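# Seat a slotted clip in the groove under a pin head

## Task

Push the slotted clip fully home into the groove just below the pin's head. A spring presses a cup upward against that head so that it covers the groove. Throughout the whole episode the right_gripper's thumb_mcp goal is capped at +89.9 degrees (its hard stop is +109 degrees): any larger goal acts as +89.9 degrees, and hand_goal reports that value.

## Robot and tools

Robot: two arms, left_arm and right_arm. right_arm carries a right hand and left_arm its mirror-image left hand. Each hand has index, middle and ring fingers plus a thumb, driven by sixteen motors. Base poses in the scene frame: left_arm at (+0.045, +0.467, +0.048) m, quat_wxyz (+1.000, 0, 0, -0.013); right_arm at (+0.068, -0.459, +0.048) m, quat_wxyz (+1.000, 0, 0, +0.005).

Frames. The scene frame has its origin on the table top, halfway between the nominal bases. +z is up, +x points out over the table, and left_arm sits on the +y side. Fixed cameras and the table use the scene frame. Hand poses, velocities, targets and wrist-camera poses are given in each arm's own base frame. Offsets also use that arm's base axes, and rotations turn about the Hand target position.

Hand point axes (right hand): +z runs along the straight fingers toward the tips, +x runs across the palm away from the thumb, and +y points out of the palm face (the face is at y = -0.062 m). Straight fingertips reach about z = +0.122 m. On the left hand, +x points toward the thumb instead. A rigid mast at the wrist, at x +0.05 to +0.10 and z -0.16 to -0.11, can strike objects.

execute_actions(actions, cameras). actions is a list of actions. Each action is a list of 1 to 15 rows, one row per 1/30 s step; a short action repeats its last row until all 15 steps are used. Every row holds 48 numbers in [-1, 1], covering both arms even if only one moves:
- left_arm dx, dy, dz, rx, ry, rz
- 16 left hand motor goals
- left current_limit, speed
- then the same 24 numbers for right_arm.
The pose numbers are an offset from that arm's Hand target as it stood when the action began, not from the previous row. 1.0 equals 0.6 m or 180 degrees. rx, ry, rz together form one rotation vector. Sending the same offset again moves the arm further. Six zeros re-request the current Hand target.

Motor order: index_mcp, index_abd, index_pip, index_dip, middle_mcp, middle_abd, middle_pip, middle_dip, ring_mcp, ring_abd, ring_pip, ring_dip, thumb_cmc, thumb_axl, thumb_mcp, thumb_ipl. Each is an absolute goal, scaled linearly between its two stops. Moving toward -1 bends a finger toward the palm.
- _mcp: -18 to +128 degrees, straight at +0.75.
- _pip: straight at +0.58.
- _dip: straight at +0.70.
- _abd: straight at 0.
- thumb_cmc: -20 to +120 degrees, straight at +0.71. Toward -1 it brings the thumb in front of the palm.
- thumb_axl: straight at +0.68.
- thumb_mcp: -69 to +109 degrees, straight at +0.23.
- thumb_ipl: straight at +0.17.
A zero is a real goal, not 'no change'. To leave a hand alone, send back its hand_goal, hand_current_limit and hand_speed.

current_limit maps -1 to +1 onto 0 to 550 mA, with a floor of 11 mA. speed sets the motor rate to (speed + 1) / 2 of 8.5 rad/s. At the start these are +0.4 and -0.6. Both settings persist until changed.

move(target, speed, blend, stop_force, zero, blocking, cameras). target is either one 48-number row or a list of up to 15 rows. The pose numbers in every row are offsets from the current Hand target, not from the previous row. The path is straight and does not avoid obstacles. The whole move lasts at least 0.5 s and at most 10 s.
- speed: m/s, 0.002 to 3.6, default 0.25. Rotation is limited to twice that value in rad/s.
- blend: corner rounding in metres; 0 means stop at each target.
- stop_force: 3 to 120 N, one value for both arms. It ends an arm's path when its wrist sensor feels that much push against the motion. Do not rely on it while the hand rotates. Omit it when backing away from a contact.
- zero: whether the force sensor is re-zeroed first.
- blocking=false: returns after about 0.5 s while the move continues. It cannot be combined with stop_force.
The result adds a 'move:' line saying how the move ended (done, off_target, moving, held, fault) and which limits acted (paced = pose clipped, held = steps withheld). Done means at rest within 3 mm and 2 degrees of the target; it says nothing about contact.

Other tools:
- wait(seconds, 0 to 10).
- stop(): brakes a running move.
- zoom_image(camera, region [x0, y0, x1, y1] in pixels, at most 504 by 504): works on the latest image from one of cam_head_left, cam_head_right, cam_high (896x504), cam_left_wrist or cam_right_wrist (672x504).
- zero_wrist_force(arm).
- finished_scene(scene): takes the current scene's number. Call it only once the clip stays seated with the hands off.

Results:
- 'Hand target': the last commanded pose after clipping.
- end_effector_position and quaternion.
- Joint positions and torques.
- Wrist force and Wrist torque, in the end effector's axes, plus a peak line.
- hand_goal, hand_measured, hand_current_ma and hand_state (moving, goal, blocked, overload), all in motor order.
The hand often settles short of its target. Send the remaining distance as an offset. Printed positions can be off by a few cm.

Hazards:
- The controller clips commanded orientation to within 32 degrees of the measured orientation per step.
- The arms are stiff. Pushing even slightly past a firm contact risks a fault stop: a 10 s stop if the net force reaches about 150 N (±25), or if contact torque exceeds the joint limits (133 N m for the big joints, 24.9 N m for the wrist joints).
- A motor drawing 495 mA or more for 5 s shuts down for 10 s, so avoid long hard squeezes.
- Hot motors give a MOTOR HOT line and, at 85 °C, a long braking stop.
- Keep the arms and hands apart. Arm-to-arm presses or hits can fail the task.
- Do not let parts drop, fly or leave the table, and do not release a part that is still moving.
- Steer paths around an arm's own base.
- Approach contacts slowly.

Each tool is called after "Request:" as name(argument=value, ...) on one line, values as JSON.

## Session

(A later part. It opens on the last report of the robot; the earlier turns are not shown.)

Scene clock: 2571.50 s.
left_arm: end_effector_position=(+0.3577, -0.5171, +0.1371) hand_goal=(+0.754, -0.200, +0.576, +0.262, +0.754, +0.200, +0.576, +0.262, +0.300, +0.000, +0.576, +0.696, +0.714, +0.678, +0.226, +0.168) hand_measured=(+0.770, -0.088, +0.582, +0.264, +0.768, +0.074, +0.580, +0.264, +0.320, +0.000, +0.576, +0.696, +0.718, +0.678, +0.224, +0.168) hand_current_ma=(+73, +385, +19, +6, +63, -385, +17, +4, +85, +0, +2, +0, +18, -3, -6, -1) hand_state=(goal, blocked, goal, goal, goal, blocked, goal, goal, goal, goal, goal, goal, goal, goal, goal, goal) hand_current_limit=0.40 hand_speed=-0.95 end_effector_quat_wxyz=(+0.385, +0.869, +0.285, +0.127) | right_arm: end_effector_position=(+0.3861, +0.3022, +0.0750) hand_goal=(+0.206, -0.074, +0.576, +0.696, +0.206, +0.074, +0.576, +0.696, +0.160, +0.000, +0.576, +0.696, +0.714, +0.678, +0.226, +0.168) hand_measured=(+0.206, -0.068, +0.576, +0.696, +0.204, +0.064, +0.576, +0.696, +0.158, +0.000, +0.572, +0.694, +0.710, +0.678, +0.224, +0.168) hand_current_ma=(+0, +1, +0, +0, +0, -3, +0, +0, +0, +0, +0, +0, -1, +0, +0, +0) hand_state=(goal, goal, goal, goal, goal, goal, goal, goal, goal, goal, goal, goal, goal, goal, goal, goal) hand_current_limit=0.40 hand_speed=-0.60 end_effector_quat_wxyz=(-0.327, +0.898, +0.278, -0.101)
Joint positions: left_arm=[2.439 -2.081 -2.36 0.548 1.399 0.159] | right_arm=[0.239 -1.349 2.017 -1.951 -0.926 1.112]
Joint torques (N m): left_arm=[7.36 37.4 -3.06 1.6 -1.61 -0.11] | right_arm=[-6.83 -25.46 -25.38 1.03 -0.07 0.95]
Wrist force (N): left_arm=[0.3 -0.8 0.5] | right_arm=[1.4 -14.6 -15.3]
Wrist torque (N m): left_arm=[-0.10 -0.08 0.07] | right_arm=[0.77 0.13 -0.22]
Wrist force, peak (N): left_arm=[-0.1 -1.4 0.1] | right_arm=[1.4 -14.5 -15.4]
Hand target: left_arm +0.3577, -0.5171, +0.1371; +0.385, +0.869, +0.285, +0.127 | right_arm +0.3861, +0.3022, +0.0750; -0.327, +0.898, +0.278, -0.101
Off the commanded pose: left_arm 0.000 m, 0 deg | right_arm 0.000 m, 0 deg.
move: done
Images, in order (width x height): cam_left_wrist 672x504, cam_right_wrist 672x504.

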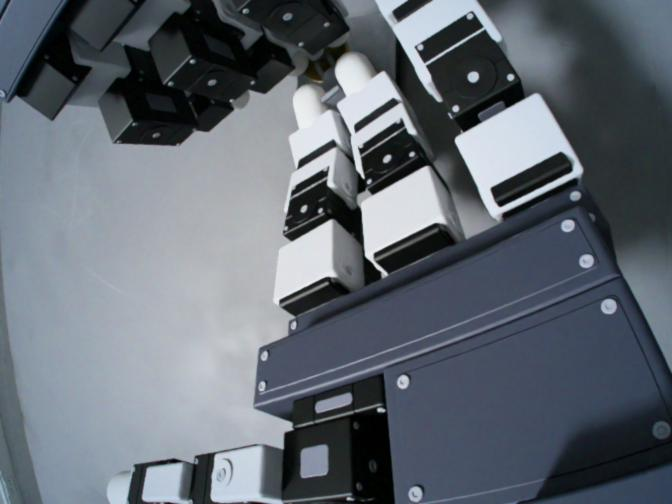

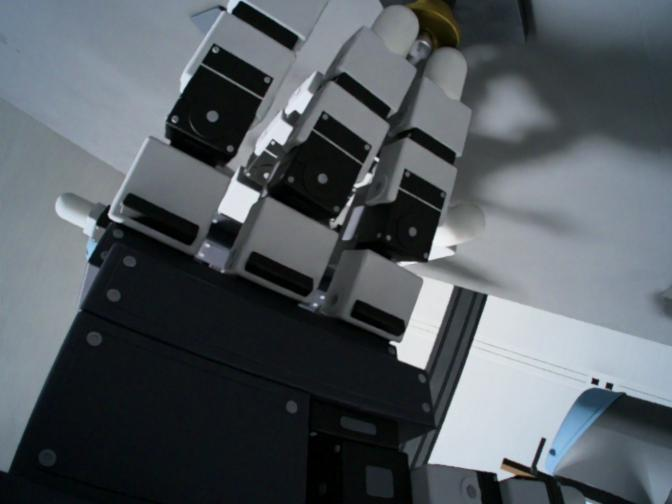

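Request:
move(target=[0,0,-0.00717,0,0,0,0.754,-0.20,0.576,0.261,0.754,0.20,0.576,0.261,0.3,0,0.576,0.696,0.714,0.678,0.226,0.168,0.4,-0.95,0,0,0,0,0,0,0.2055,-0.074,0.576,0.696,0.2055,0.074,0.576,0.696,0.16,0,0.576,0.696,0.714,0.678,0.226,0.168,0.4,-0.6], speed=0.01, cameras=["cam_left_wrist"])

Request:
zoom_image(camera="cam_left_wrist", region=[304, 38, 340, 74])

Request:
move(target=[0.00298,-0.00402,0,0,0,0,0.754,-0.20,0.576,0.261,0.754,0.20,0.576,0.261,0.3,0,0.576,0.696,0.714,0.678,0.226,0.168,0.4,-0.95,0,0,0,0,0,0,0.2055,-0.074,0.576,0.696,0.2055,0.074,0.576,0.696,0.16,0,0.576,0.696,0.714,0.678,0.226,0.168,0.4,-0.6], speed=0.006, stop_force=3, cameras=["cam_left_wrist", "cam_right_wrist"])

Request:
zoom_image(camera="cam_left_wrist", region=[304, 38, 340, 74])

Request:
zoom_image(camera="cam_right_wrist", region=[400, 30, 440, 62])

Scene clock: 2588.63 s.
left_arm: end_effector_position=(+0.3577, -0.5171, +0.1329) hand_goal=(+0.754, -0.200, +0.576, +0.262, +0.754, +0.200, +0.576, +0.262, +0.300, +0.000, +0.576, +0.696, +0.714, +0.678, +0.226, +0.168) hand_measured=(+0.770, -0.088, +0.582, +0.264, +0.768, +0.074, +0.580, +0.264, +0.320, +0.000, +0.576, +0.696, +0.718, +0.678, +0.224, +0.168) hand_current_ma=(+73, +385, +19, +6, +63, -385, +17, +4, +85, +0, +2, +0, +18, -3, -6, -1) hand_state=(goal, blocked, goal, goal, goal, blocked, goal, goal, goal, goal, goal, goal, goal, goal, goal, goal) hand_current_limit=0.40 hand_speed=-0.95 end_effector_quat_wxyz=(+0.385, +0.869, +0.285, +0.127) | right_arm: end_effector_position=(+0.3861, +0.3022, +0.0750) hand_goal=(+0.206, -0.074, +0.576, +0.696, +0.206, +0.074, +0.576, +0.696, +0.160, +0.000, +0.576, +0.696, +0.714, +0.678, +0.226, +0.168) hand_measured=(+0.206, -0.068, +0.576, +0.696, +0.204, +0.064, +0.576, +0.696, +0.158, +0.000, +0.572, +0.694, +0.710, +0.678, +0.224, +0.168) hand_current_ma=(+0, +1, +0, +0, +0, -3, +0, +0, +0, +0, +0, +0, -1, +0, +0, +0) hand_state=(goal, goal, goal, goal, goal, goal, goal, goal, goal, goal, goal, goal, goal, goal, goal, goal) hand_current_limit=0.40 hand_speed=-0.60 end_effector_quat_wxyz=(-0.327, +0.898, +0.278, -0.101)
Joint positions: left_arm=[2.439 -2.095 -2.359 0.562 1.399 0.159] | right_arm=[0.239 -1.349 2.017 -1.951 -0.926 1.112]
Joint torques (N m): left_arm=[7.44 25.75 21.78 4.36 -1.5 -0.36] | right_arm=[-6.72 -26.21 -25.14 1.05 0.06 0.96]
Wrist force (N): left_arm=[0.0 -0.8 0.3] | right_arm=[1.6 -14.2 -15.1]
Wrist torque (N m): left_arm=[-0.10 -0.04 0.04] | right_arm=[0.80 0.10 -0.21]
Wrist force, peak (N): left_arm=[-0.2 -1.1 0.6] | right_arm=[1.9 -14.6 -15.4]
Hand target: left_arm +0.3577, -0.5171, +0.1328; +0.385, +0.869, +0.285, +0.127 | right_arm +0.3861, +0.3022, +0.0750; -0.327, +0.898, +0.278, -0.101
Off the commanded pose: left_arm 0.000 m, 0 deg | right_arm 0.000 m, 0 deg.
move: done
Images, in order (width x height): cam_left_wrist 672x504.

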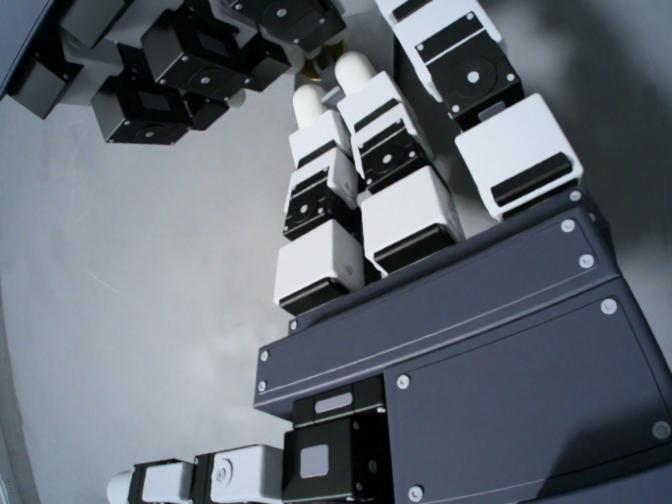

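Scaled by 14.000 from the camera's 672x504 image, which has a finer 960x720 frame.

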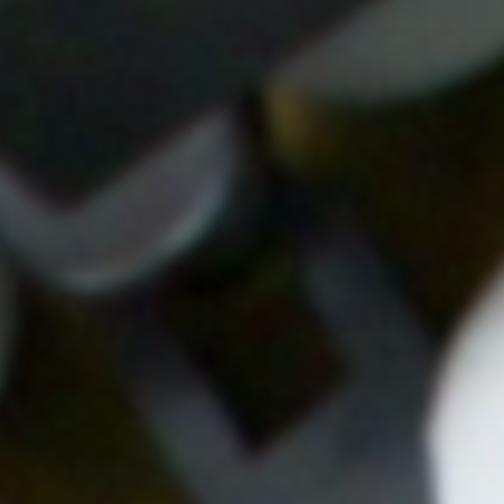

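Scene clock: 2590.10 s.
left_arm: end_effector_position=(+0.3591, -0.5189, +0.1328) hand_goal=(+0.754, -0.200, +0.576, +0.262, +0.754, +0.200, +0.576, +0.262, +0.300, +0.000, +0.576, +0.696, +0.714, +0.678, +0.226, +0.168) hand_measured=(+0.770, -0.088, +0.582, +0.264, +0.768, +0.074, +0.580, +0.262, +0.320, +0.000, +0.576, +0.696, +0.718, +0.678, +0.224, +0.168) hand_current_ma=(+73, +385, +19, +4, +63, -385, +17, +2, +85, +0, +2, +0, +18, -3, -6, -1) hand_state=(goal, blocked, goal, goal, goal, blocked, goal, goal, goal, goal, goal, goal, goal, goal, goal, goal) hand_current_limit=0.40 hand_speed=-0.95 end_effector_quat_wxyz=(+0.385, +0.869, +0.285, +0.127) | right_arm: end_effector_position=(+0.3861, +0.3022, +0.0750) hand_goal=(+0.206, -0.074, +0.576, +0.696, +0.206, +0.074, +0.576, +0.696, +0.160, +0.000, +0.576, +0.696, +0.714, +0.678, +0.226, +0.168) hand_measured=(+0.206, -0.068, +0.576, +0.696, +0.204, +0.064, +0.576, +0.696, +0.158, +0.000, +0.572, +0.694, +0.710, +0.678, +0.224, +0.168) hand_current_ma=(+0, +1, +0, +0, +0, -3, +0, +0, +0, +0, +0, +0, -1, +0, +0, +0) hand_state=(goal, goal, goal, goal, goal, goal, goal, goal, goal, goal, goal, goal, goal, goal, goal, goal) hand_current_limit=0.40 hand_speed=-0.60 end_effector_quat_wxyz=(-0.327, +0.898, +0.278, -0.101)
Joint positions: left_arm=[2.438 -2.097 -2.353 0.558 1.4 0.158] | right_arm=[0.239 -1.349 2.017 -1.951 -0.926 1.112]
Joint torques (N m): left_arm=[9.85 38.05 -4.07 4.5 -1.61 1.72] | right_arm=[-6.68 -25.68 -25.06 1.11 0.01 0.9]
Wrist force (N): left_arm=[0.0 -1.0 -0.6] | right_arm=[1.9 -13.9 -15.1]
Wrist torque (N m): left_arm=[-0.05 -0.06 0.09] | right_arm=[0.84 0.07 -0.17]
Wrist force, peak (N): left_arm=[-0.1 -2.2 -3.7] | right_arm=[1.8 -14.3 -15.6]
Hand target: left_arm +0.3591, -0.5189, +0.1328; +0.385, +0.869, +0.285, +0.127 (not the last commanded pose) | right_arm +0.3861, +0.3022, +0.0750; -0.327, +0.898, +0.278, -0.101
Off the commanded pose: left_arm 0.001 m, 0 deg | right_arm 0.000 m, 0 deg.
move: contact (left_arm)
Images, in order (width x height): cam_left_wrist 672x504, cam_right_wrist 672x504.

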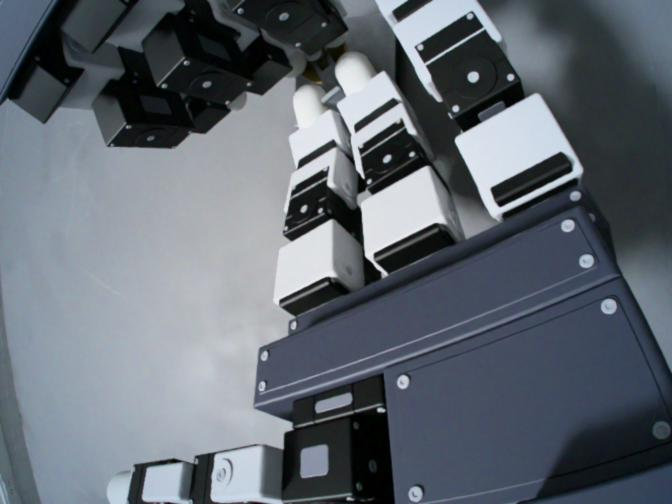

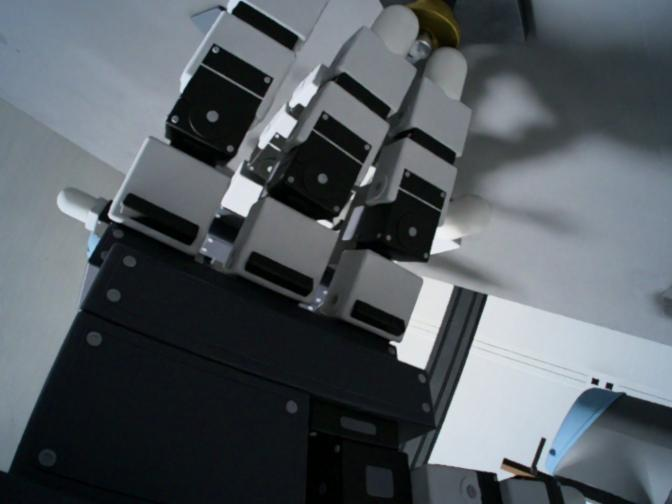

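Scaled by 14.000 from the camera's 672x504 image, which has a finer 960x720 frame.

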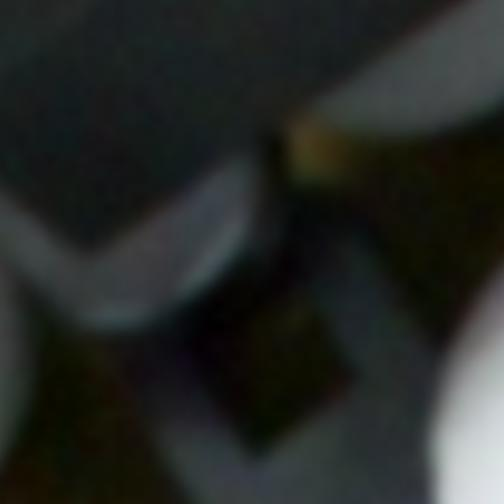

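Scaled by 12.600 from the camera's 672x504 image, which has a finer 960x720 frame.

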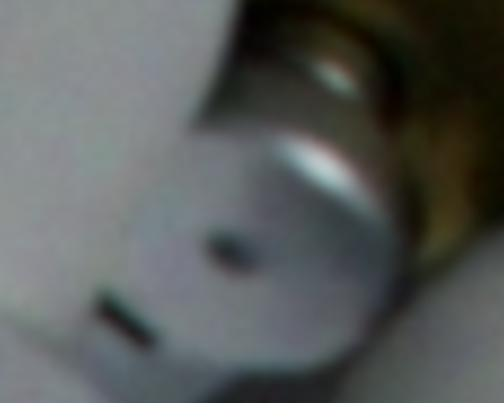

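Request:
move(target=[[-0.00149,0.00201,0,0,0,0,0.754,-0.20,0.576,0.261,0.754,0.20,0.576,0.261,0.3,0,0.576,0.696,0.714,0.678,0.226,0.168,0.4,-0.95,0,0,0,0,0,0,0.2055,-0.074,0.576,0.696,0.2055,0.074,0.576,0.696,0.16,0,0.576,0.696,0.714,0.678,0.226,0.168,0.4,-0.6],[-0.00042,0.0028,0,0,0,0,0.754,-0.20,0.576,0.261,0.754,0.20,0.576,0.261,0.3,0,0.576,0.696,0.714,0.678,0.226,0.168,0.4,-0.95,0,0,0,0,0,0,0.2055,-0.074,0.576,0.696,0.2055,0.074,0.576,0.696,0.16,0,0.576,0.696,0.714,0.678,0.226,0.168,0.4,-0.6]], speed=0.01)

Request:
move(target=[0.00397,-0.00536,0,0,0,0,0.754,-0.20,0.576,0.261,0.754,0.20,0.576,0.261,0.3,0,0.576,0.696,0.714,0.678,0.226,0.168,0.4,-0.95,0,0,0,0,0,0,0.2055,-0.074,0.576,0.696,0.2055,0.074,0.576,0.696,0.16,0,0.576,0.696,0.714,0.678,0.226,0.168,0.4,-0.6], speed=0.006, stop_force=3, cameras=["cam_left_wrist", "cam_right_wrist"])

Request:
zoom_image(camera="cam_left_wrist", region=[304, 38, 340, 74])

Request:
zoom_image(camera="cam_right_wrist", region=[400, 30, 440, 62])

Scene clock: 2611.73 s.
left_arm: end_effector_position=(+0.3587, -0.5173, +0.1328) hand_goal=(+0.754, -0.200, +0.576, +0.262, +0.754, +0.200, +0.576, +0.262, +0.300, +0.000, +0.576, +0.696, +0.714, +0.678, +0.226, +0.168) hand_measured=(+0.770, -0.088, +0.582, +0.264, +0.768, +0.074, +0.580, +0.262, +0.320, +0.000, +0.576, +0.696, +0.718, +0.678, +0.224, +0.168) hand_current_ma=(+73, +385, +19, +4, +63, -385, +17, +2, +85, +0, +2, +0, +18, -3, -6, -1) hand_state=(goal, blocked, goal, goal, goal, blocked, goal, goal, goal, goal, goal, goal, goal, goal, goal, goal) hand_current_limit=0.40 hand_speed=-0.95 end_effector_quat_wxyz=(+0.385, +0.869, +0.285, +0.127) | right_arm: end_effector_position=(+0.3861, +0.3022, +0.0750) hand_goal=(+0.206, -0.074, +0.576, +0.696, +0.206, +0.074, +0.576, +0.696, +0.160, +0.000, +0.576, +0.696, +0.714, +0.678, +0.226, +0.168) hand_measured=(+0.206, -0.068, +0.576, +0.696, +0.204, +0.064, +0.576, +0.696, +0.158, +0.000, +0.572, +0.694, +0.710, +0.678, +0.224, +0.168) hand_current_ma=(+0, +1, +0, +0, +0, -3, +0, +0, +0, +0, +0, +0, -1, +0, +0, +0) hand_state=(goal, goal, goal, goal, goal, goal, goal, goal, goal, goal, goal, goal, goal, goal, goal, goal) hand_current_limit=0.40 hand_speed=-0.60 end_effector_quat_wxyz=(-0.327, +0.898, +0.278, -0.101)
Joint positions: left_arm=[2.441 -2.095 -2.357 0.56 1.398 0.16] | right_arm=[0.239 -1.349 2.017 -1.951 -0.926 1.112]
Joint torques (N m): left_arm=[9.59 37.76 -3.72 4.42 -1.63 1.93] | right_arm=[-6.32 -25.6 -25.44 1.1 0.05 0.89]
Wrist force (N): left_arm=[0.2 -0.8 0.2] | right_arm=[1.9 -14.4 -15.5]
Wrist torque (N m): left_arm=[-0.10 -0.07 0.03] | right_arm=[0.81 0.06 -0.17]
Wrist force, peak (N): left_arm=[-0.1 -1.4 -0.2] | right_arm=[1.5 -14.7 -15.4]
Hand target: left_arm +0.3588, -0.5173, +0.1328; +0.385, +0.869, +0.285, +0.127 | right_arm +0.3861, +0.3022, +0.0750; -0.327, +0.898, +0.278, -0.101
Off the commanded pose: left_arm 0.000 m, 0 deg | right_arm 0.000 m, 0 deg.
move: done

Scene clock: 2613.13 s.
left_arm: end_effector_position=(+0.3599, -0.5188, +0.1328) hand_goal=(+0.754, -0.200, +0.576, +0.262, +0.754, +0.200, +0.576, +0.262, +0.300, +0.000, +0.576, +0.696, +0.714, +0.678, +0.226, +0.168) hand_measured=(+0.770, -0.088, +0.582, +0.262, +0.768, +0.074, +0.580, +0.262, +0.320, +0.000, +0.576, +0.696, +0.718, +0.678, +0.224, +0.168) hand_current_ma=(+69, +385, +19, +3, +63, -385, +17, +2, +85, +0, +2, +0, +18, -3, -6, -1) hand_state=(goal, blocked, goal, goal, goal, blocked, goal, goal, goal, goal, goal, goal, goal, goal, goal, goal) hand_current_limit=0.40 hand_speed=-0.95 end_effector_quat_wxyz=(+0.385, +0.869, +0.285, +0.127) | right_arm: end_effector_position=(+0.3861, +0.3022, +0.0750) hand_goal=(+0.206, -0.074, +0.576, +0.696, +0.206, +0.074, +0.576, +0.696, +0.160, +0.000, +0.576, +0.696, +0.714, +0.678, +0.226, +0.168) hand_measured=(+0.206, -0.068, +0.576, +0.696, +0.204, +0.064, +0.576, +0.696, +0.158, +0.000, +0.572, +0.694, +0.710, +0.678, +0.224, +0.168) hand_current_ma=(+0, +1, +0, +0, +0, -3, +0, +0, +0, +0, +0, +0, -1, +0, +0, +0) hand_state=(goal, goal, goal, goal, goal, goal, goal, goal, goal, goal, goal, goal, goal, goal, goal, goal) hand_current_limit=0.40 hand_speed=-0.60 end_effector_quat_wxyz=(-0.327, +0.898, +0.278, -0.101)
Joint positions: left_arm=[2.44 -2.097 -2.352 0.557 1.399 0.159] | right_arm=[0.239 -1.349 2.017 -1.951 -0.926 1.112]
Joint torques (N m): left_arm=[9.64 38.4 -3.24 4.45 -1.83 1.99] | right_arm=[-6.62 -25.94 -25.02 1.1 0.14 0.87]
Wrist force (N): left_arm=[-0.1 -0.9 -0.3] | right_arm=[1.8 -14.1 -14.9]
Wrist torque (N m): left_arm=[-0.05 -0.05 0.06] | right_arm=[0.76 0.08 -0.19]
Wrist force, peak (N): left_arm=[0.4 -2.1 -3.5] | right_arm=[1.9 -14.2 -15.2]
Hand target: left_arm +0.3600, -0.5188, +0.1328; +0.385, +0.869, +0.285, +0.127 (not the last commanded pose) | right_arm +0.3861, +0.3022, +0.0750; -0.327, +0.898, +0.278, -0.101
Off the commanded pose: left_arm 0.002 m, 0 deg | right_arm 0.000 m, 0 deg.
move: contact (left_arm)
Images, in order (width x height): cam_left_wrist 672x504, cam_right_wrist 672x504.

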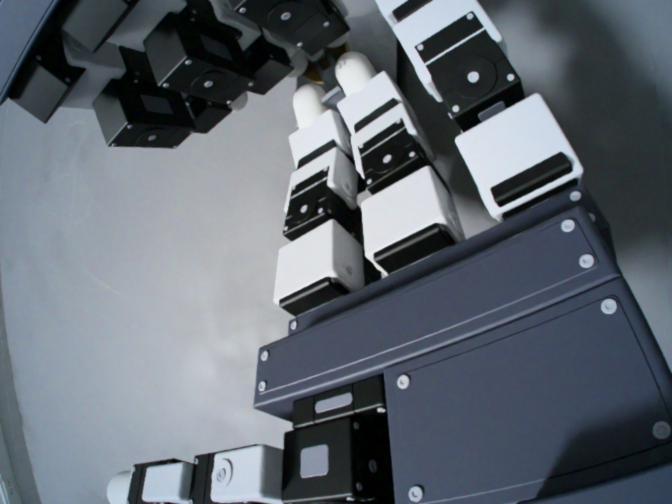

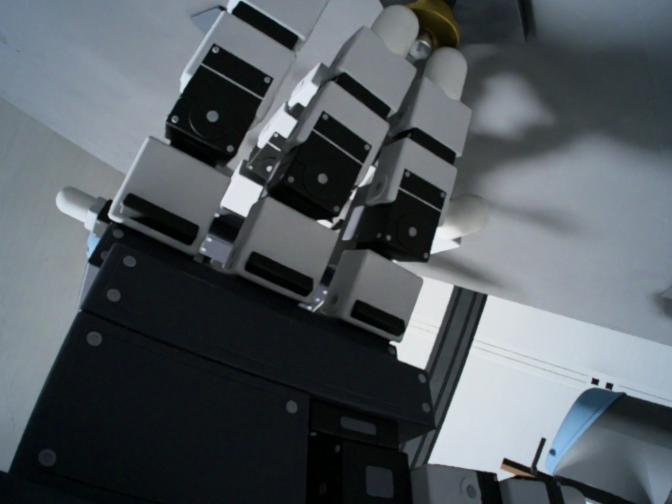

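Scaled by 14.000 from the camera's 672x504 image, which has a finer 960x720 frame.

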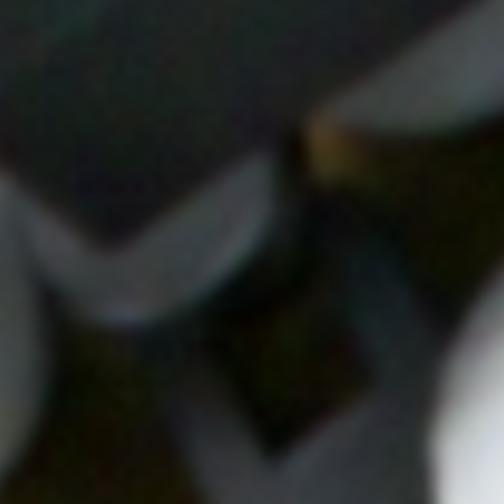

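Scaled by 12.600 from the camera's 672x504 image, which has a finer 960x720 frame.

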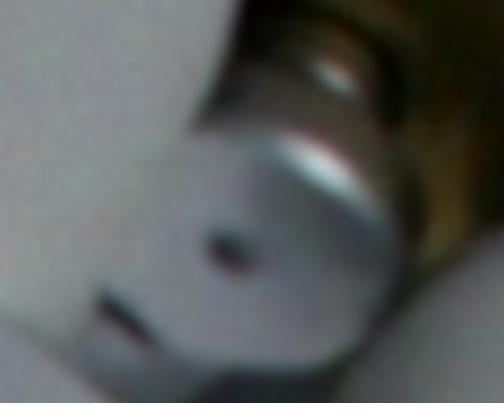

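Request:
move(target=[[-0.00149,0.00201,0,0,0,0,0.754,-0.20,0.576,0.261,0.754,0.20,0.576,0.261,0.3,0,0.576,0.696,0.714,0.678,0.226,0.168,0.4,-0.95,0,0,0,0,0,0,0.2055,-0.074,0.576,0.696,0.2055,0.074,0.576,0.696,0.16,0,0.576,0.696,0.714,0.678,0.226,0.168,0.4,-0.6],[-0.00149,0.00201,0.00283,0,0,0,0.754,-0.20,0.576,0.261,0.754,0.20,0.576,0.261,0.3,0,0.576,0.696,0.714,0.678,0.226,0.168,0.4,-0.95,0,0,0,0,0,0,0.2055,-0.074,0.576,0.696,0.2055,0.074,0.576,0.696,0.16,0,0.576,0.696,0.714,0.678,0.226,0.168,0.4,-0.6]], speed=0.01, cameras=["cam_left_wrist", "cam_right_wrist"])

Request:
zoom_image(camera="cam_left_wrist", region=[304, 38, 340, 74])

Request:
move(target=[0.00496,-0.0067,0,0,0,0,0.754,-0.20,0.576,0.261,0.754,0.20,0.576,0.261,0.3,0,0.576,0.696,0.714,0.678,0.226,0.168,0.4,-0.95,0,0,0,0,0,0,0.2055,-0.074,0.576,0.696,0.2055,0.074,0.576,0.696,0.16,0,0.576,0.696,0.714,0.678,0.226,0.168,0.4,-0.6], speed=0.006, stop_force=3, cameras=["cam_left_wrist", "cam_right_wrist"])

Request:
zoom_image(camera="cam_left_wrist", region=[304, 38, 340, 74])

Request:
zoom_image(camera="cam_right_wrist", region=[400, 30, 440, 62])

Scene clock: 2642.40 s.
left_arm: end_effector_position=(+0.3591, -0.5176, +0.1345) hand_goal=(+0.754, -0.200, +0.576, +0.262, +0.754, +0.200, +0.576, +0.262, +0.300, +0.000, +0.576, +0.696, +0.714, +0.678, +0.226, +0.168) hand_measured=(+0.770, -0.088, +0.582, +0.262, +0.768, +0.074, +0.580, +0.262, +0.320, +0.000, +0.576, +0.696, +0.718, +0.678, +0.224, +0.168) hand_current_ma=(+69, +385, +19, +3, +63, -385, +17, +2, +85, +0, +2, +0, +18, -3, -6, -1) hand_state=(goal, blocked, goal, goal, goal, blocked, goal, goal, goal, goal, goal, goal, goal, goal, goal, goal) hand_current_limit=0.40 hand_speed=-0.95 end_effector_quat_wxyz=(+0.385, +0.869, +0.285, +0.127) | right_arm: end_effector_position=(+0.3861, +0.3022, +0.0750) hand_goal=(+0.206, -0.074, +0.576, +0.696, +0.206, +0.074, +0.576, +0.696, +0.160, +0.000, +0.576, +0.696, +0.714, +0.678, +0.226, +0.168) hand_measured=(+0.206, -0.068, +0.576, +0.696, +0.204, +0.064, +0.576, +0.696, +0.158, +0.000, +0.572, +0.694, +0.710, +0.678, +0.224, +0.168) hand_current_ma=(+0, +1, +0, +0, +0, -3, +0, +0, +0, +0, +0, +0, -1, +0, +0, +0) hand_state=(goal, goal, goal, goal, goal, goal, goal, goal, goal, goal, goal, goal, goal, goal, goal, goal) hand_current_limit=0.40 hand_speed=-0.60 end_effector_quat_wxyz=(-0.327, +0.898, +0.278, -0.101)
Joint positions: left_arm=[2.441 -2.091 -2.356 0.555 1.398 0.16] | right_arm=[0.239 -1.349 2.017 -1.951 -0.926 1.112]
Joint torques (N m): left_arm=[10.32 39.99 -4.01 1.24 -1.75 2.16] | right_arm=[-6.49 -25.94 -25.28 1.08 0.15 0.81]
Wrist force (N): left_arm=[0.3 -0.5 0.0] | right_arm=[1.6 -14.1 -15.2]
Wrist torque (N m): left_arm=[-0.04 -0.10 0.03] | right_arm=[0.82 0.10 -0.20]
Wrist force, peak (N): left_arm=[0.3 -1.4 -0.2] | right_arm=[1.7 -14.5 -15.6]
Hand target: left_arm +0.3591, -0.5175, +0.1345; +0.385, +0.869, +0.285, +0.127 | right_arm +0.3861, +0.3022, +0.0750; -0.327, +0.898, +0.278, -0.101
Off the commanded pose: left_arm 0.000 m, 0 deg | right_arm 0.000 m, 0 deg.
move: done
Images, in order (width x height): cam_left_wrist 672x504, cam_right_wrist 672x504.

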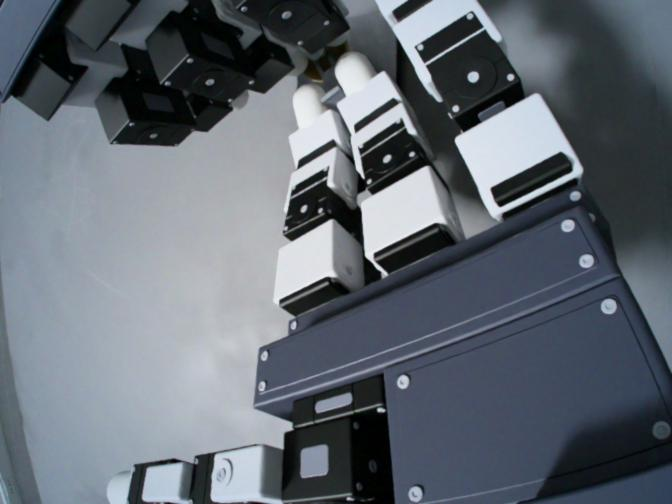

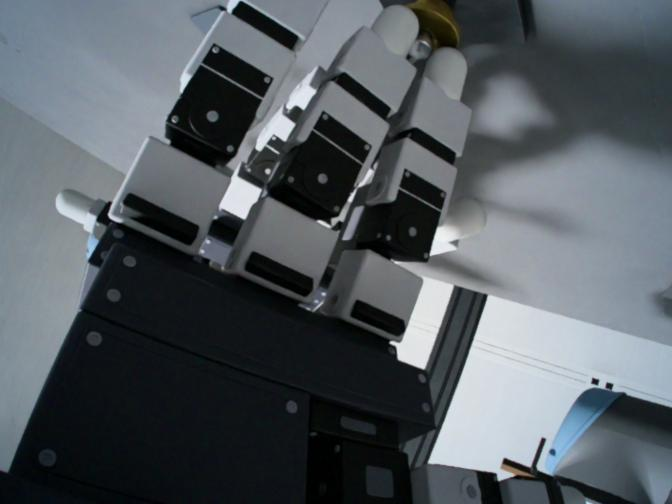

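Scaled by 14.000 from the camera's 672x504 image, which has a finer 960x720 frame.

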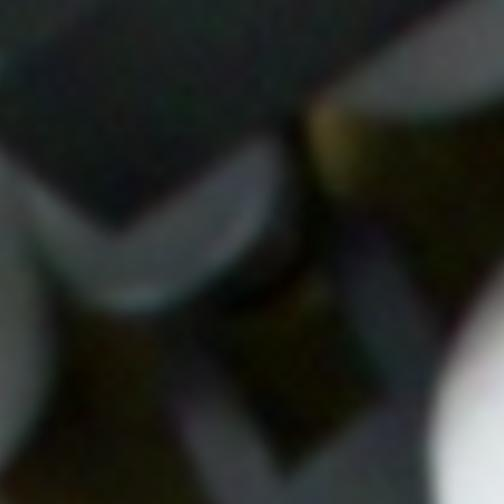

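Scene clock: 2643.90 s.
left_arm: end_effector_position=(+0.3605, -0.5194, +0.1345) hand_goal=(+0.754, -0.200, +0.576, +0.262, +0.754, +0.200, +0.576, +0.262, +0.300, +0.000, +0.576, +0.696, +0.714, +0.678, +0.226, +0.168) hand_measured=(+0.770, -0.088, +0.582, +0.262, +0.768, +0.074, +0.580, +0.262, +0.320, +0.000, +0.576, +0.696, +0.718, +0.678, +0.224, +0.168) hand_current_ma=(+69, +385, +19, +2, +63, -385, +17, +1, +85, +0, +2, +0, +18, -3, -6, -1) hand_state=(goal, blocked, goal, goal, goal, blocked, goal, goal, goal, goal, goal, goal, goal, goal, goal, goal) hand_current_limit=0.40 hand_speed=-0.95 end_effector_quat_wxyz=(+0.385, +0.869, +0.285, +0.127) | right_arm: end_effector_position=(+0.3861, +0.3022, +0.0750) hand_goal=(+0.206, -0.074, +0.576, +0.696, +0.206, +0.074, +0.576, +0.696, +0.160, +0.000, +0.576, +0.696, +0.714, +0.678, +0.226, +0.168) hand_measured=(+0.206, -0.068, +0.576, +0.696, +0.204, +0.064, +0.576, +0.696, +0.158, +0.000, +0.572, +0.694, +0.710, +0.678, +0.224, +0.168) hand_current_ma=(+0, +1, +0, +0, +0, -3, +0, +0, +0, +0, +0, +0, -1, +0, +0, +0) hand_state=(goal, goal, goal, goal, goal, goal, goal, goal, goal, goal, goal, goal, goal, goal, goal, goal) hand_current_limit=0.40 hand_speed=-0.60 end_effector_quat_wxyz=(-0.327, +0.898, +0.278, -0.101)
Joint positions: left_arm=[2.439 -2.093 -2.35 0.55 1.399 0.159] | right_arm=[0.239 -1.349 2.017 -1.951 -0.926 1.112]
Joint torques (N m): left_arm=[10.13 38.17 -4.14 4.34 -1.5 1.87] | right_arm=[-5.95 -25.52 -25.36 1.09 0.15 0.79]
Wrist force (N): left_arm=[-0.3 -1.0 -0.4] | right_arm=[1.7 -14.1 -15.5]
Wrist torque (N m): left_arm=[-0.05 -0.03 0.07] | right_arm=[0.84 0.10 -0.20]
Wrist force, peak (N): left_arm=[0.0 -1.9 -3.5] | right_arm=[1.7 -14.3 -15.5]
Hand target: left_arm +0.3605, -0.5194, +0.1345; +0.385, +0.869, +0.285, +0.127 (not the last commanded pose) | right_arm +0.3861, +0.3022, +0.0750; -0.327, +0.898, +0.278, -0.101
Off the commanded pose: left_arm 0.003 m, 0 deg | right_arm 0.000 m, 0 deg.
move: contact (left_arm)
Images, in order (width x height): cam_left_wrist 672x504, cam_right_wrist 672x504.

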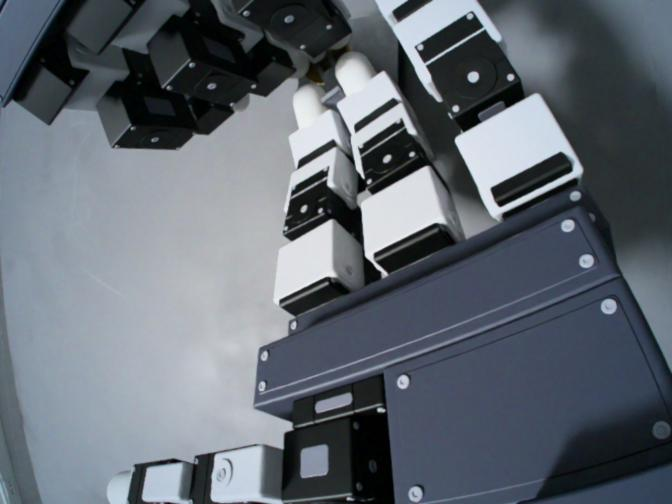

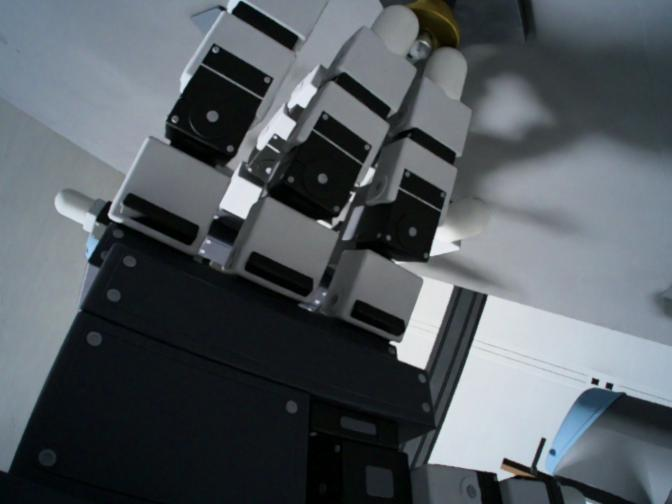

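Scaled by 14.000 from the camera's 672x504 image, which has a finer 960x720 frame.

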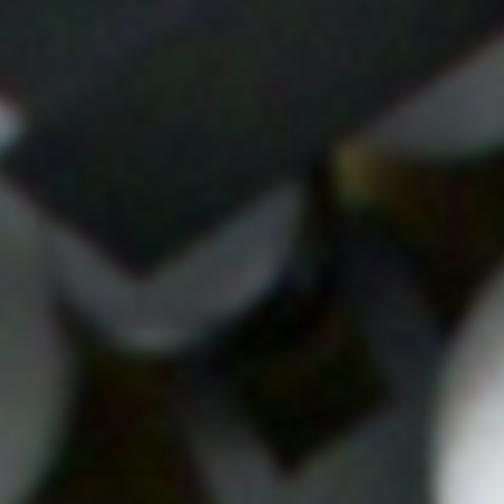

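Scaled by 12.600 from the camera's 672x504 image, which has a finer 960x720 frame.

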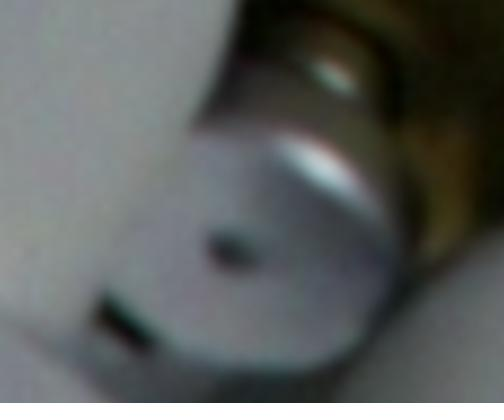

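Request:
execute_actions(actions=[], cameras=["all"])

Request:
zoom_image(camera="cam_left_wrist", region=[304, 38, 340, 74])

Request:
zoom_image(camera="cam_right_wrist", region=[400, 30, 440, 62])

Scene clock: 2667.73 s.
left_arm: end_effector_position=(+0.3605, -0.5194, +0.1345) hand_goal=(+0.754, -0.200, +0.576, +0.262, +0.754, +0.200, +0.576, +0.262, +0.300, +0.000, +0.576, +0.696, +0.714, +0.678, +0.226, +0.168) hand_measured=(+0.770, -0.088, +0.582, +0.262, +0.768, +0.074, +0.580, +0.262, +0.320, +0.000, +0.576, +0.696, +0.718, +0.678, +0.224, +0.168) hand_current_ma=(+69, +385, +19, +2, +63, -385, +17, +1, +85, +0, +2, +0, +18, -3, -6, -1) hand_state=(goal, blocked, goal, goal, goal, blocked, goal, goal, goal, goal, goal, goal, goal, goal, goal, goal) hand_current_limit=0.40 hand_speed=-0.95 end_effector_quat_wxyz=(+0.385, +0.869, +0.285, +0.127) | right_arm: end_effector_position=(+0.3861, +0.3022, +0.0750) hand_goal=(+0.206, -0.074, +0.576, +0.696, +0.206, +0.074, +0.576, +0.696, +0.160, +0.000, +0.576, +0.696, +0.714, +0.678, +0.226, +0.168) hand_measured=(+0.206, -0.068, +0.576, +0.696, +0.204, +0.064, +0.576, +0.696, +0.158, +0.000, +0.572, +0.694, +0.710, +0.678, +0.224, +0.168) hand_current_ma=(+0, +1, +0, +0, +0, -3, +0, +0, +0, +0, +0, +0, -1, +0, +0, +0) hand_state=(goal, goal, goal, goal, goal, goal, goal, goal, goal, goal, goal, goal, goal, goal, goal, goal) hand_current_limit=0.40 hand_speed=-0.60 end_effector_quat_wxyz=(-0.327, +0.898, +0.278, -0.101)
Joint positions: left_arm=[2.439 -2.093 -2.35 0.55 1.399 0.159] | right_arm=[0.239 -1.349 2.017 -1.951 -0.926 1.112]
Joint velocities: within noise
Joint torques (N m): left_arm=[9.49 37.67 -3.49 4.54 -1.61 2] | right_arm=[-6.36 -25.91 -25.95 0.92 0.25 0.79]
Wrist force (N): left_arm=[0.4 -0.9 -0.3] | right_arm=[1.6 -14.1 -15.6]
Wrist torque (N m): left_arm=[-0.07 -0.11 0.12] | right_arm=[0.85 0.10 -0.20]
Wrist force, peak (N): left_arm=[0.2 -1.2 -0.5] | right_arm=[1.6 -14.6 -15.5]
Hand target: left_arm +0.3605, -0.5194, +0.1345; +0.385, +0.869, +0.285, +0.127 (not the last commanded pose) | right_arm +0.3861, +0.3022, +0.0750; -0.327, +0.898, +0.278, -0.101
Off the commanded pose: left_arm 0.003 m, 0 deg | right_arm 0.000 m, 0 deg.

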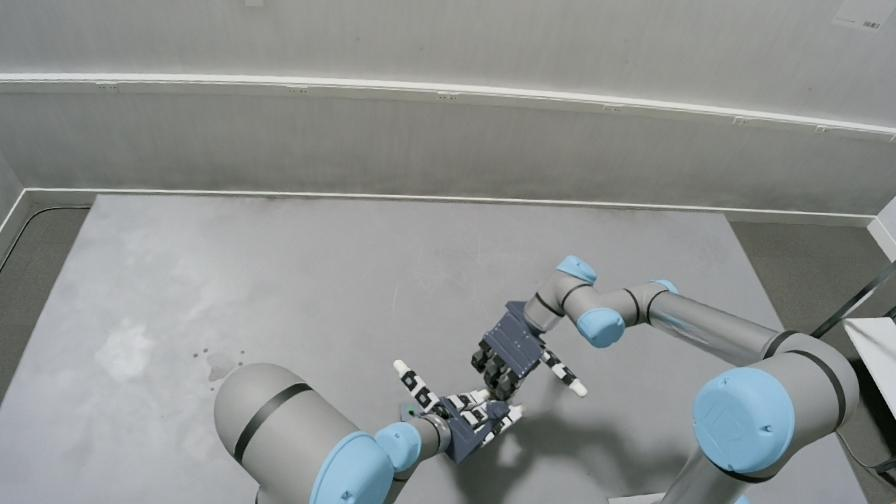

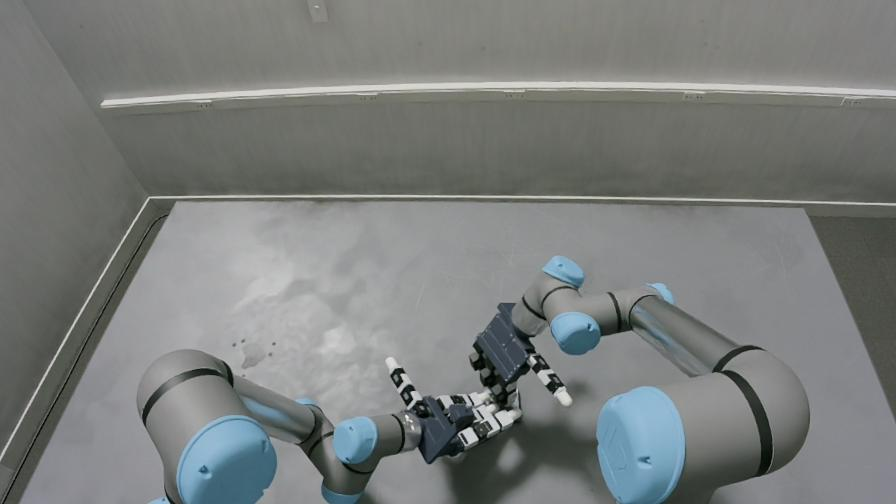

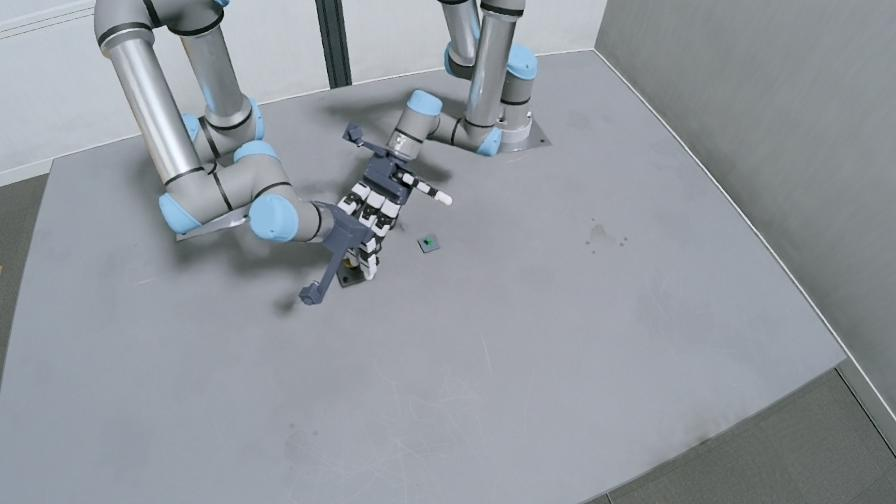

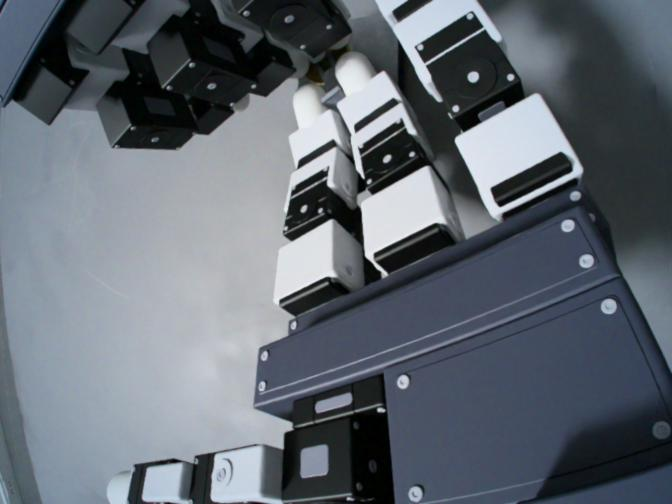

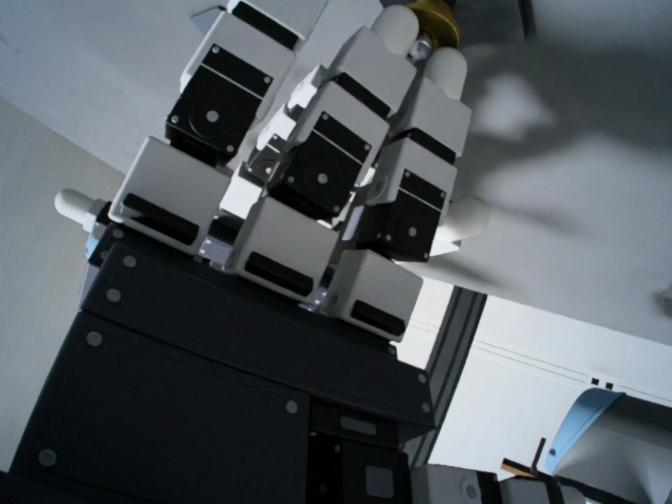

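Scaled by 14.000 from the camera's 672x504 image, which has a finer 960x720 frame.

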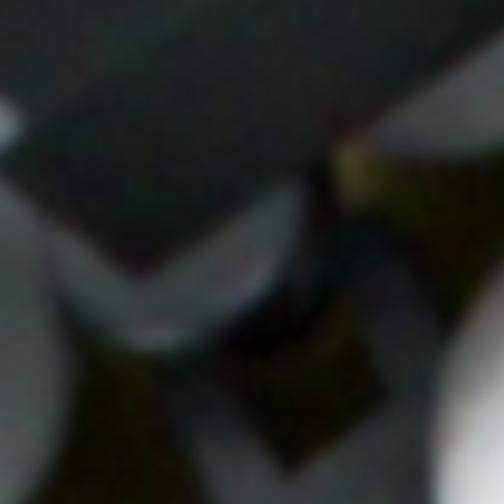

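Scaled by 12.600 from the camera's 672x504 image, which has a finer 960x720 frame.

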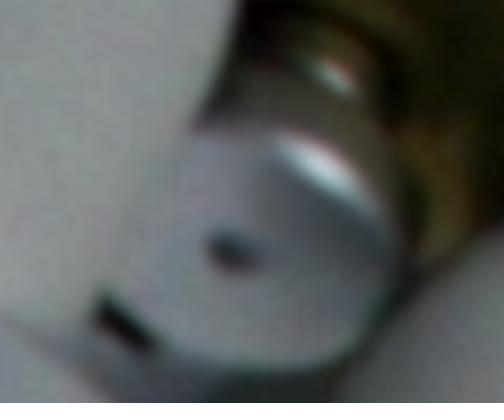

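Request:
zoom_image(camera="cam_right_wrist", region=[370, 0, 480, 82])

Request:
zoom_image(camera="cam_left_wrist", region=[280, 15, 350, 71])

Request:
zoom_image(camera="cam_right_wrist", region=[410, 10, 440, 34])

Scaled by 4.582 from the camera's 672x504 image, which has a finer 960x720 frame.

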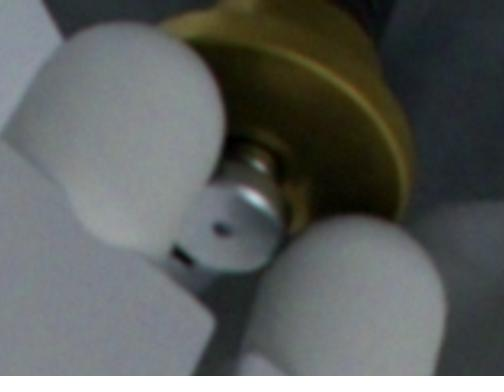

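Scaled by 7.200 from the camera's 672x504 image, which has a finer 960x720 frame.

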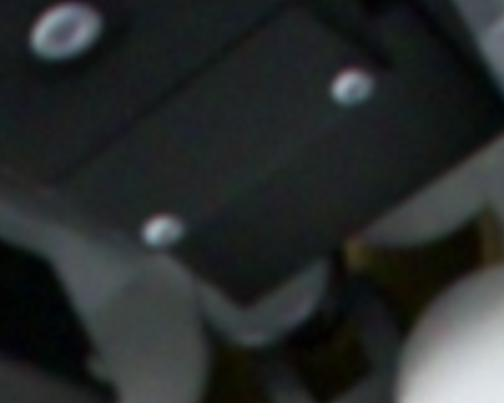

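Scaled by 16.800 from the camera's 672x504 image, which has a finer 960x720 frame.

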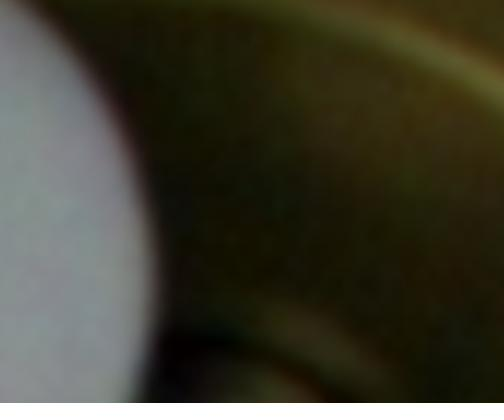

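Request:
move(target=[0,0,0,0,0,0, 0.754,-0.20,0.576,0.261,0.754,0.20,0.576,0.261,0.3,0,0.576,0.696,0.714,0.678,0.226,0.168,0.4,-0.95, 0,0,0.00167,0,0,0, 0.2055,-0.074,0.576,0.696,0.2055,0.074,0.576,0.696,0.16,0,0.576,0.696,0.714,0.678,0.226,0.168,0.4,-0.6], speed=0.01)

Request:
move(target=[0,0,0,0,0,0, 0.754,-0.20,0.576,0.261,0.754,0.20,0.576,0.261,0.3,0,0.576,0.696,0.714,0.678,0.226,0.168,0.4,-0.95, 0,0,0.00167,0,0,0, 0.2055,-0.074,0.576,0.696,0.2055,0.074,0.576,0.696,0.16,0,0.576,0.696,0.714,0.678,0.226,0.168,0.4,-0.6], speed=0.01, cameras=["cam_left_wrist","cam_right_wrist"])

Request:
zoom_image(camera="cam_right_wrist", region=[400, 30, 440, 62])

Scene clock: 2703.20 s.
left_arm: end_effector_position=(+0.3605, -0.5194, +0.1345) hand_goal=(+0.754, -0.200, +0.576, +0.262, +0.754, +0.200, +0.576, +0.262, +0.300, +0.000, +0.576, +0.696, +0.714, +0.678, +0.226, +0.168) hand_measured=(+0.770, -0.088, +0.582, +0.262, +0.768, +0.074, +0.580, +0.262, +0.320, +0.000, +0.576, +0.696, +0.718, +0.678, +0.224, +0.168) hand_current_ma=(+69, +385, +19, +2, +63, -385, +17, +1, +85, +0, +2, +0, +18, -3, -6, -1) hand_state=(goal, blocked, goal, goal, goal, blocked, goal, goal, goal, goal, goal, goal, goal, goal, goal, goal) hand_current_limit=0.40 hand_speed=-0.95 end_effector_quat_wxyz=(+0.385, +0.869, +0.285, +0.127) | right_arm: end_effector_position=(+0.3860, +0.3022, +0.0760) hand_goal=(+0.206, -0.074, +0.576, +0.696, +0.206, +0.074, +0.576, +0.696, +0.160, +0.000, +0.576, +0.696, +0.714, +0.678, +0.226, +0.168) hand_measured=(+0.206, -0.068, +0.576, +0.696, +0.204, +0.062, +0.576, +0.696, +0.158, +0.000, +0.572, +0.694, +0.710, +0.678, +0.224, +0.168) hand_current_ma=(+0, +1, +0, +0, +0, -3, +0, +0, +0, +0, +0, +0, -1, +0, +0, +0) hand_state=(goal, goal, goal, goal, goal, goal, goal, goal, goal, goal, goal, goal, goal, goal, goal, goal) hand_current_limit=0.40 hand_speed=-0.60 end_effector_quat_wxyz=(-0.327, +0.898, +0.278, -0.101)
Joint positions: left_arm=[2.439 -2.093 -2.35 0.55 1.399 0.159] | right_arm=[0.239 -1.35 2.016 -1.949 -0.926 1.112]
Joint torques (N m): left_arm=[10.42 37.71 -2.93 4.26 -1.7 1.87] | right_arm=[-5.86 -36 -31.5 1.23 0.26 0.92]
Wrist force (N): left_arm=[0.0 -1.3 -1.0] | right_arm=[1.4 -6.2 -6.2]
Wrist torque (N m): left_arm=[-0.05 -0.07 0.10] | right_arm=[0.37 0.06 -0.17]
Wrist force, peak (N): left_arm=[0.0 -1.3 -1.0] | right_arm=[1.7 -14.5 -15.5]
Hand target: left_arm +0.3605, -0.5194, +0.1345; +0.385, +0.869, +0.285, +0.127 | right_arm +0.3861, +0.3022, +0.0760; -0.327, +0.898, +0.278, -0.101
Off the commanded pose: left_arm 0.000 m, 0 deg | right_arm 0.000 m, 0 deg.
move: done

Scene clock: 2703.90 s.
left_arm: end_effector_position=(+0.3605, -0.5194, +0.1345) hand_goal=(+0.754, -0.200, +0.576, +0.262, +0.754, +0.200, +0.576, +0.262, +0.300, +0.000, +0.576, +0.696, +0.714, +0.678, +0.226, +0.168) hand_measured=(+0.770, -0.090, +0.582, +0.262, +0.768, +0.074, +0.580, +0.262, +0.320, +0.000, +0.576, +0.696, +0.718, +0.678, +0.224, +0.168) hand_current_ma=(+69, +385, +19, -1, +63, -385, +17, -3, +85, +0, +2, +0, +18, -3, -6, -1) hand_state=(goal, blocked, goal, goal, goal, blocked, goal, goal, goal, goal, goal, goal, goal, goal, goal, goal) hand_current_limit=0.40 hand_speed=-0.95 end_effector_quat_wxyz=(+0.385, +0.869, +0.285, +0.127) | right_arm: end_effector_position=(+0.3861, +0.3022, +0.0770) hand_goal=(+0.206, -0.074, +0.576, +0.696, +0.206, +0.074, +0.576, +0.696, +0.160, +0.000, +0.576, +0.696, +0.714, +0.678, +0.226, +0.168) hand_measured=(+0.206, -0.068, +0.576, +0.696, +0.204, +0.062, +0.576, +0.696, +0.158, +0.000, +0.572, +0.694, +0.710, +0.678, +0.224, +0.168) hand_current_ma=(+0, +1, +0, +0, +0, -3, +0, +0, +0, +0, +0, +0, -1, +0, +0, +0) hand_state=(goal, goal, goal, goal, goal, goal, goal, goal, goal, goal, goal, goal, goal, goal, goal, goal) hand_current_limit=0.40 hand_speed=-0.60 end_effector_quat_wxyz=(-0.327, +0.898, +0.278, -0.101)
Joint positions: left_arm=[2.439 -2.093 -2.35 0.55 1.399 0.159] | right_arm=[0.239 -1.352 2.015 -1.946 -0.926 1.112]
Joint torques (N m): left_arm=[9.23 36.7 -1.89 4.01 -1.77 2.01] | right_arm=[-5.83 -36.39 -32.35 1.12 0.33 1.07]
Wrist force (N): left_arm=[0.1 -2.0 -3.6] | right_arm=[1.4 -5.6 -5.6]
Wrist torque (N m): left_arm=[0.19 -0.10 0.10] | right_arm=[0.34 0.01 -0.14]
Wrist force, peak (N): left_arm=[-0.2 -2.2 -4.7] | right_arm=[1.4 -5.9 -6.3]
Hand target: left_arm +0.3605, -0.5194, +0.1345; +0.385, +0.869, +0.285, +0.127 | right_arm +0.3861, +0.3022, +0.0770; -0.327, +0.898, +0.278, -0.101
Off the commanded pose: left_arm 0.000 m, 0 deg | right_arm 0.000 m, 0 deg.
move: done
Images, in order (width x height): cam_left_wrist 672x504, cam_right_wrist 672x504.

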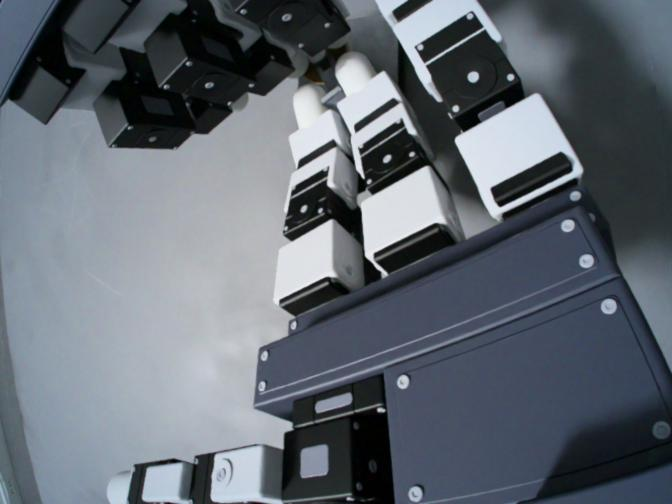

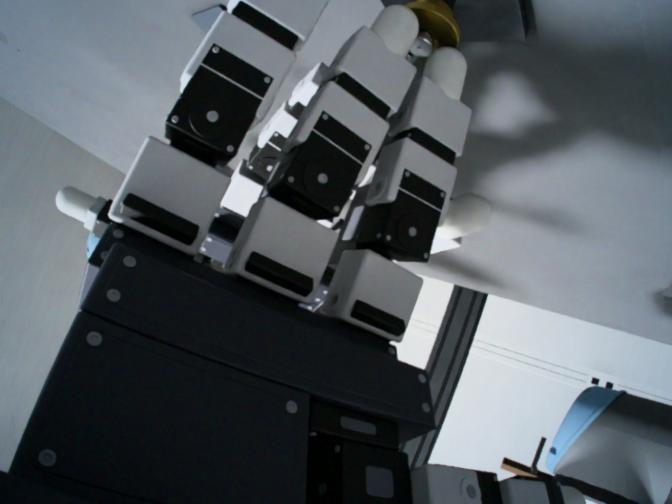

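Scaled by 12.600 from the camera's 672x504 image, which has a finer 960x720 frame.

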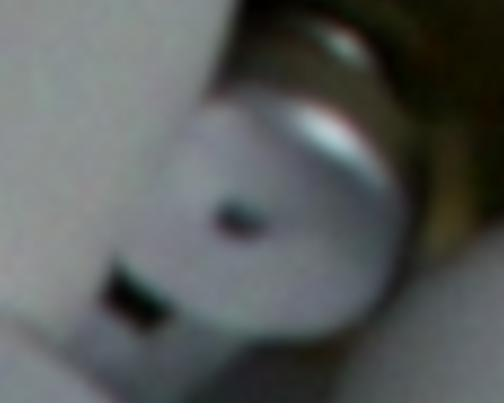

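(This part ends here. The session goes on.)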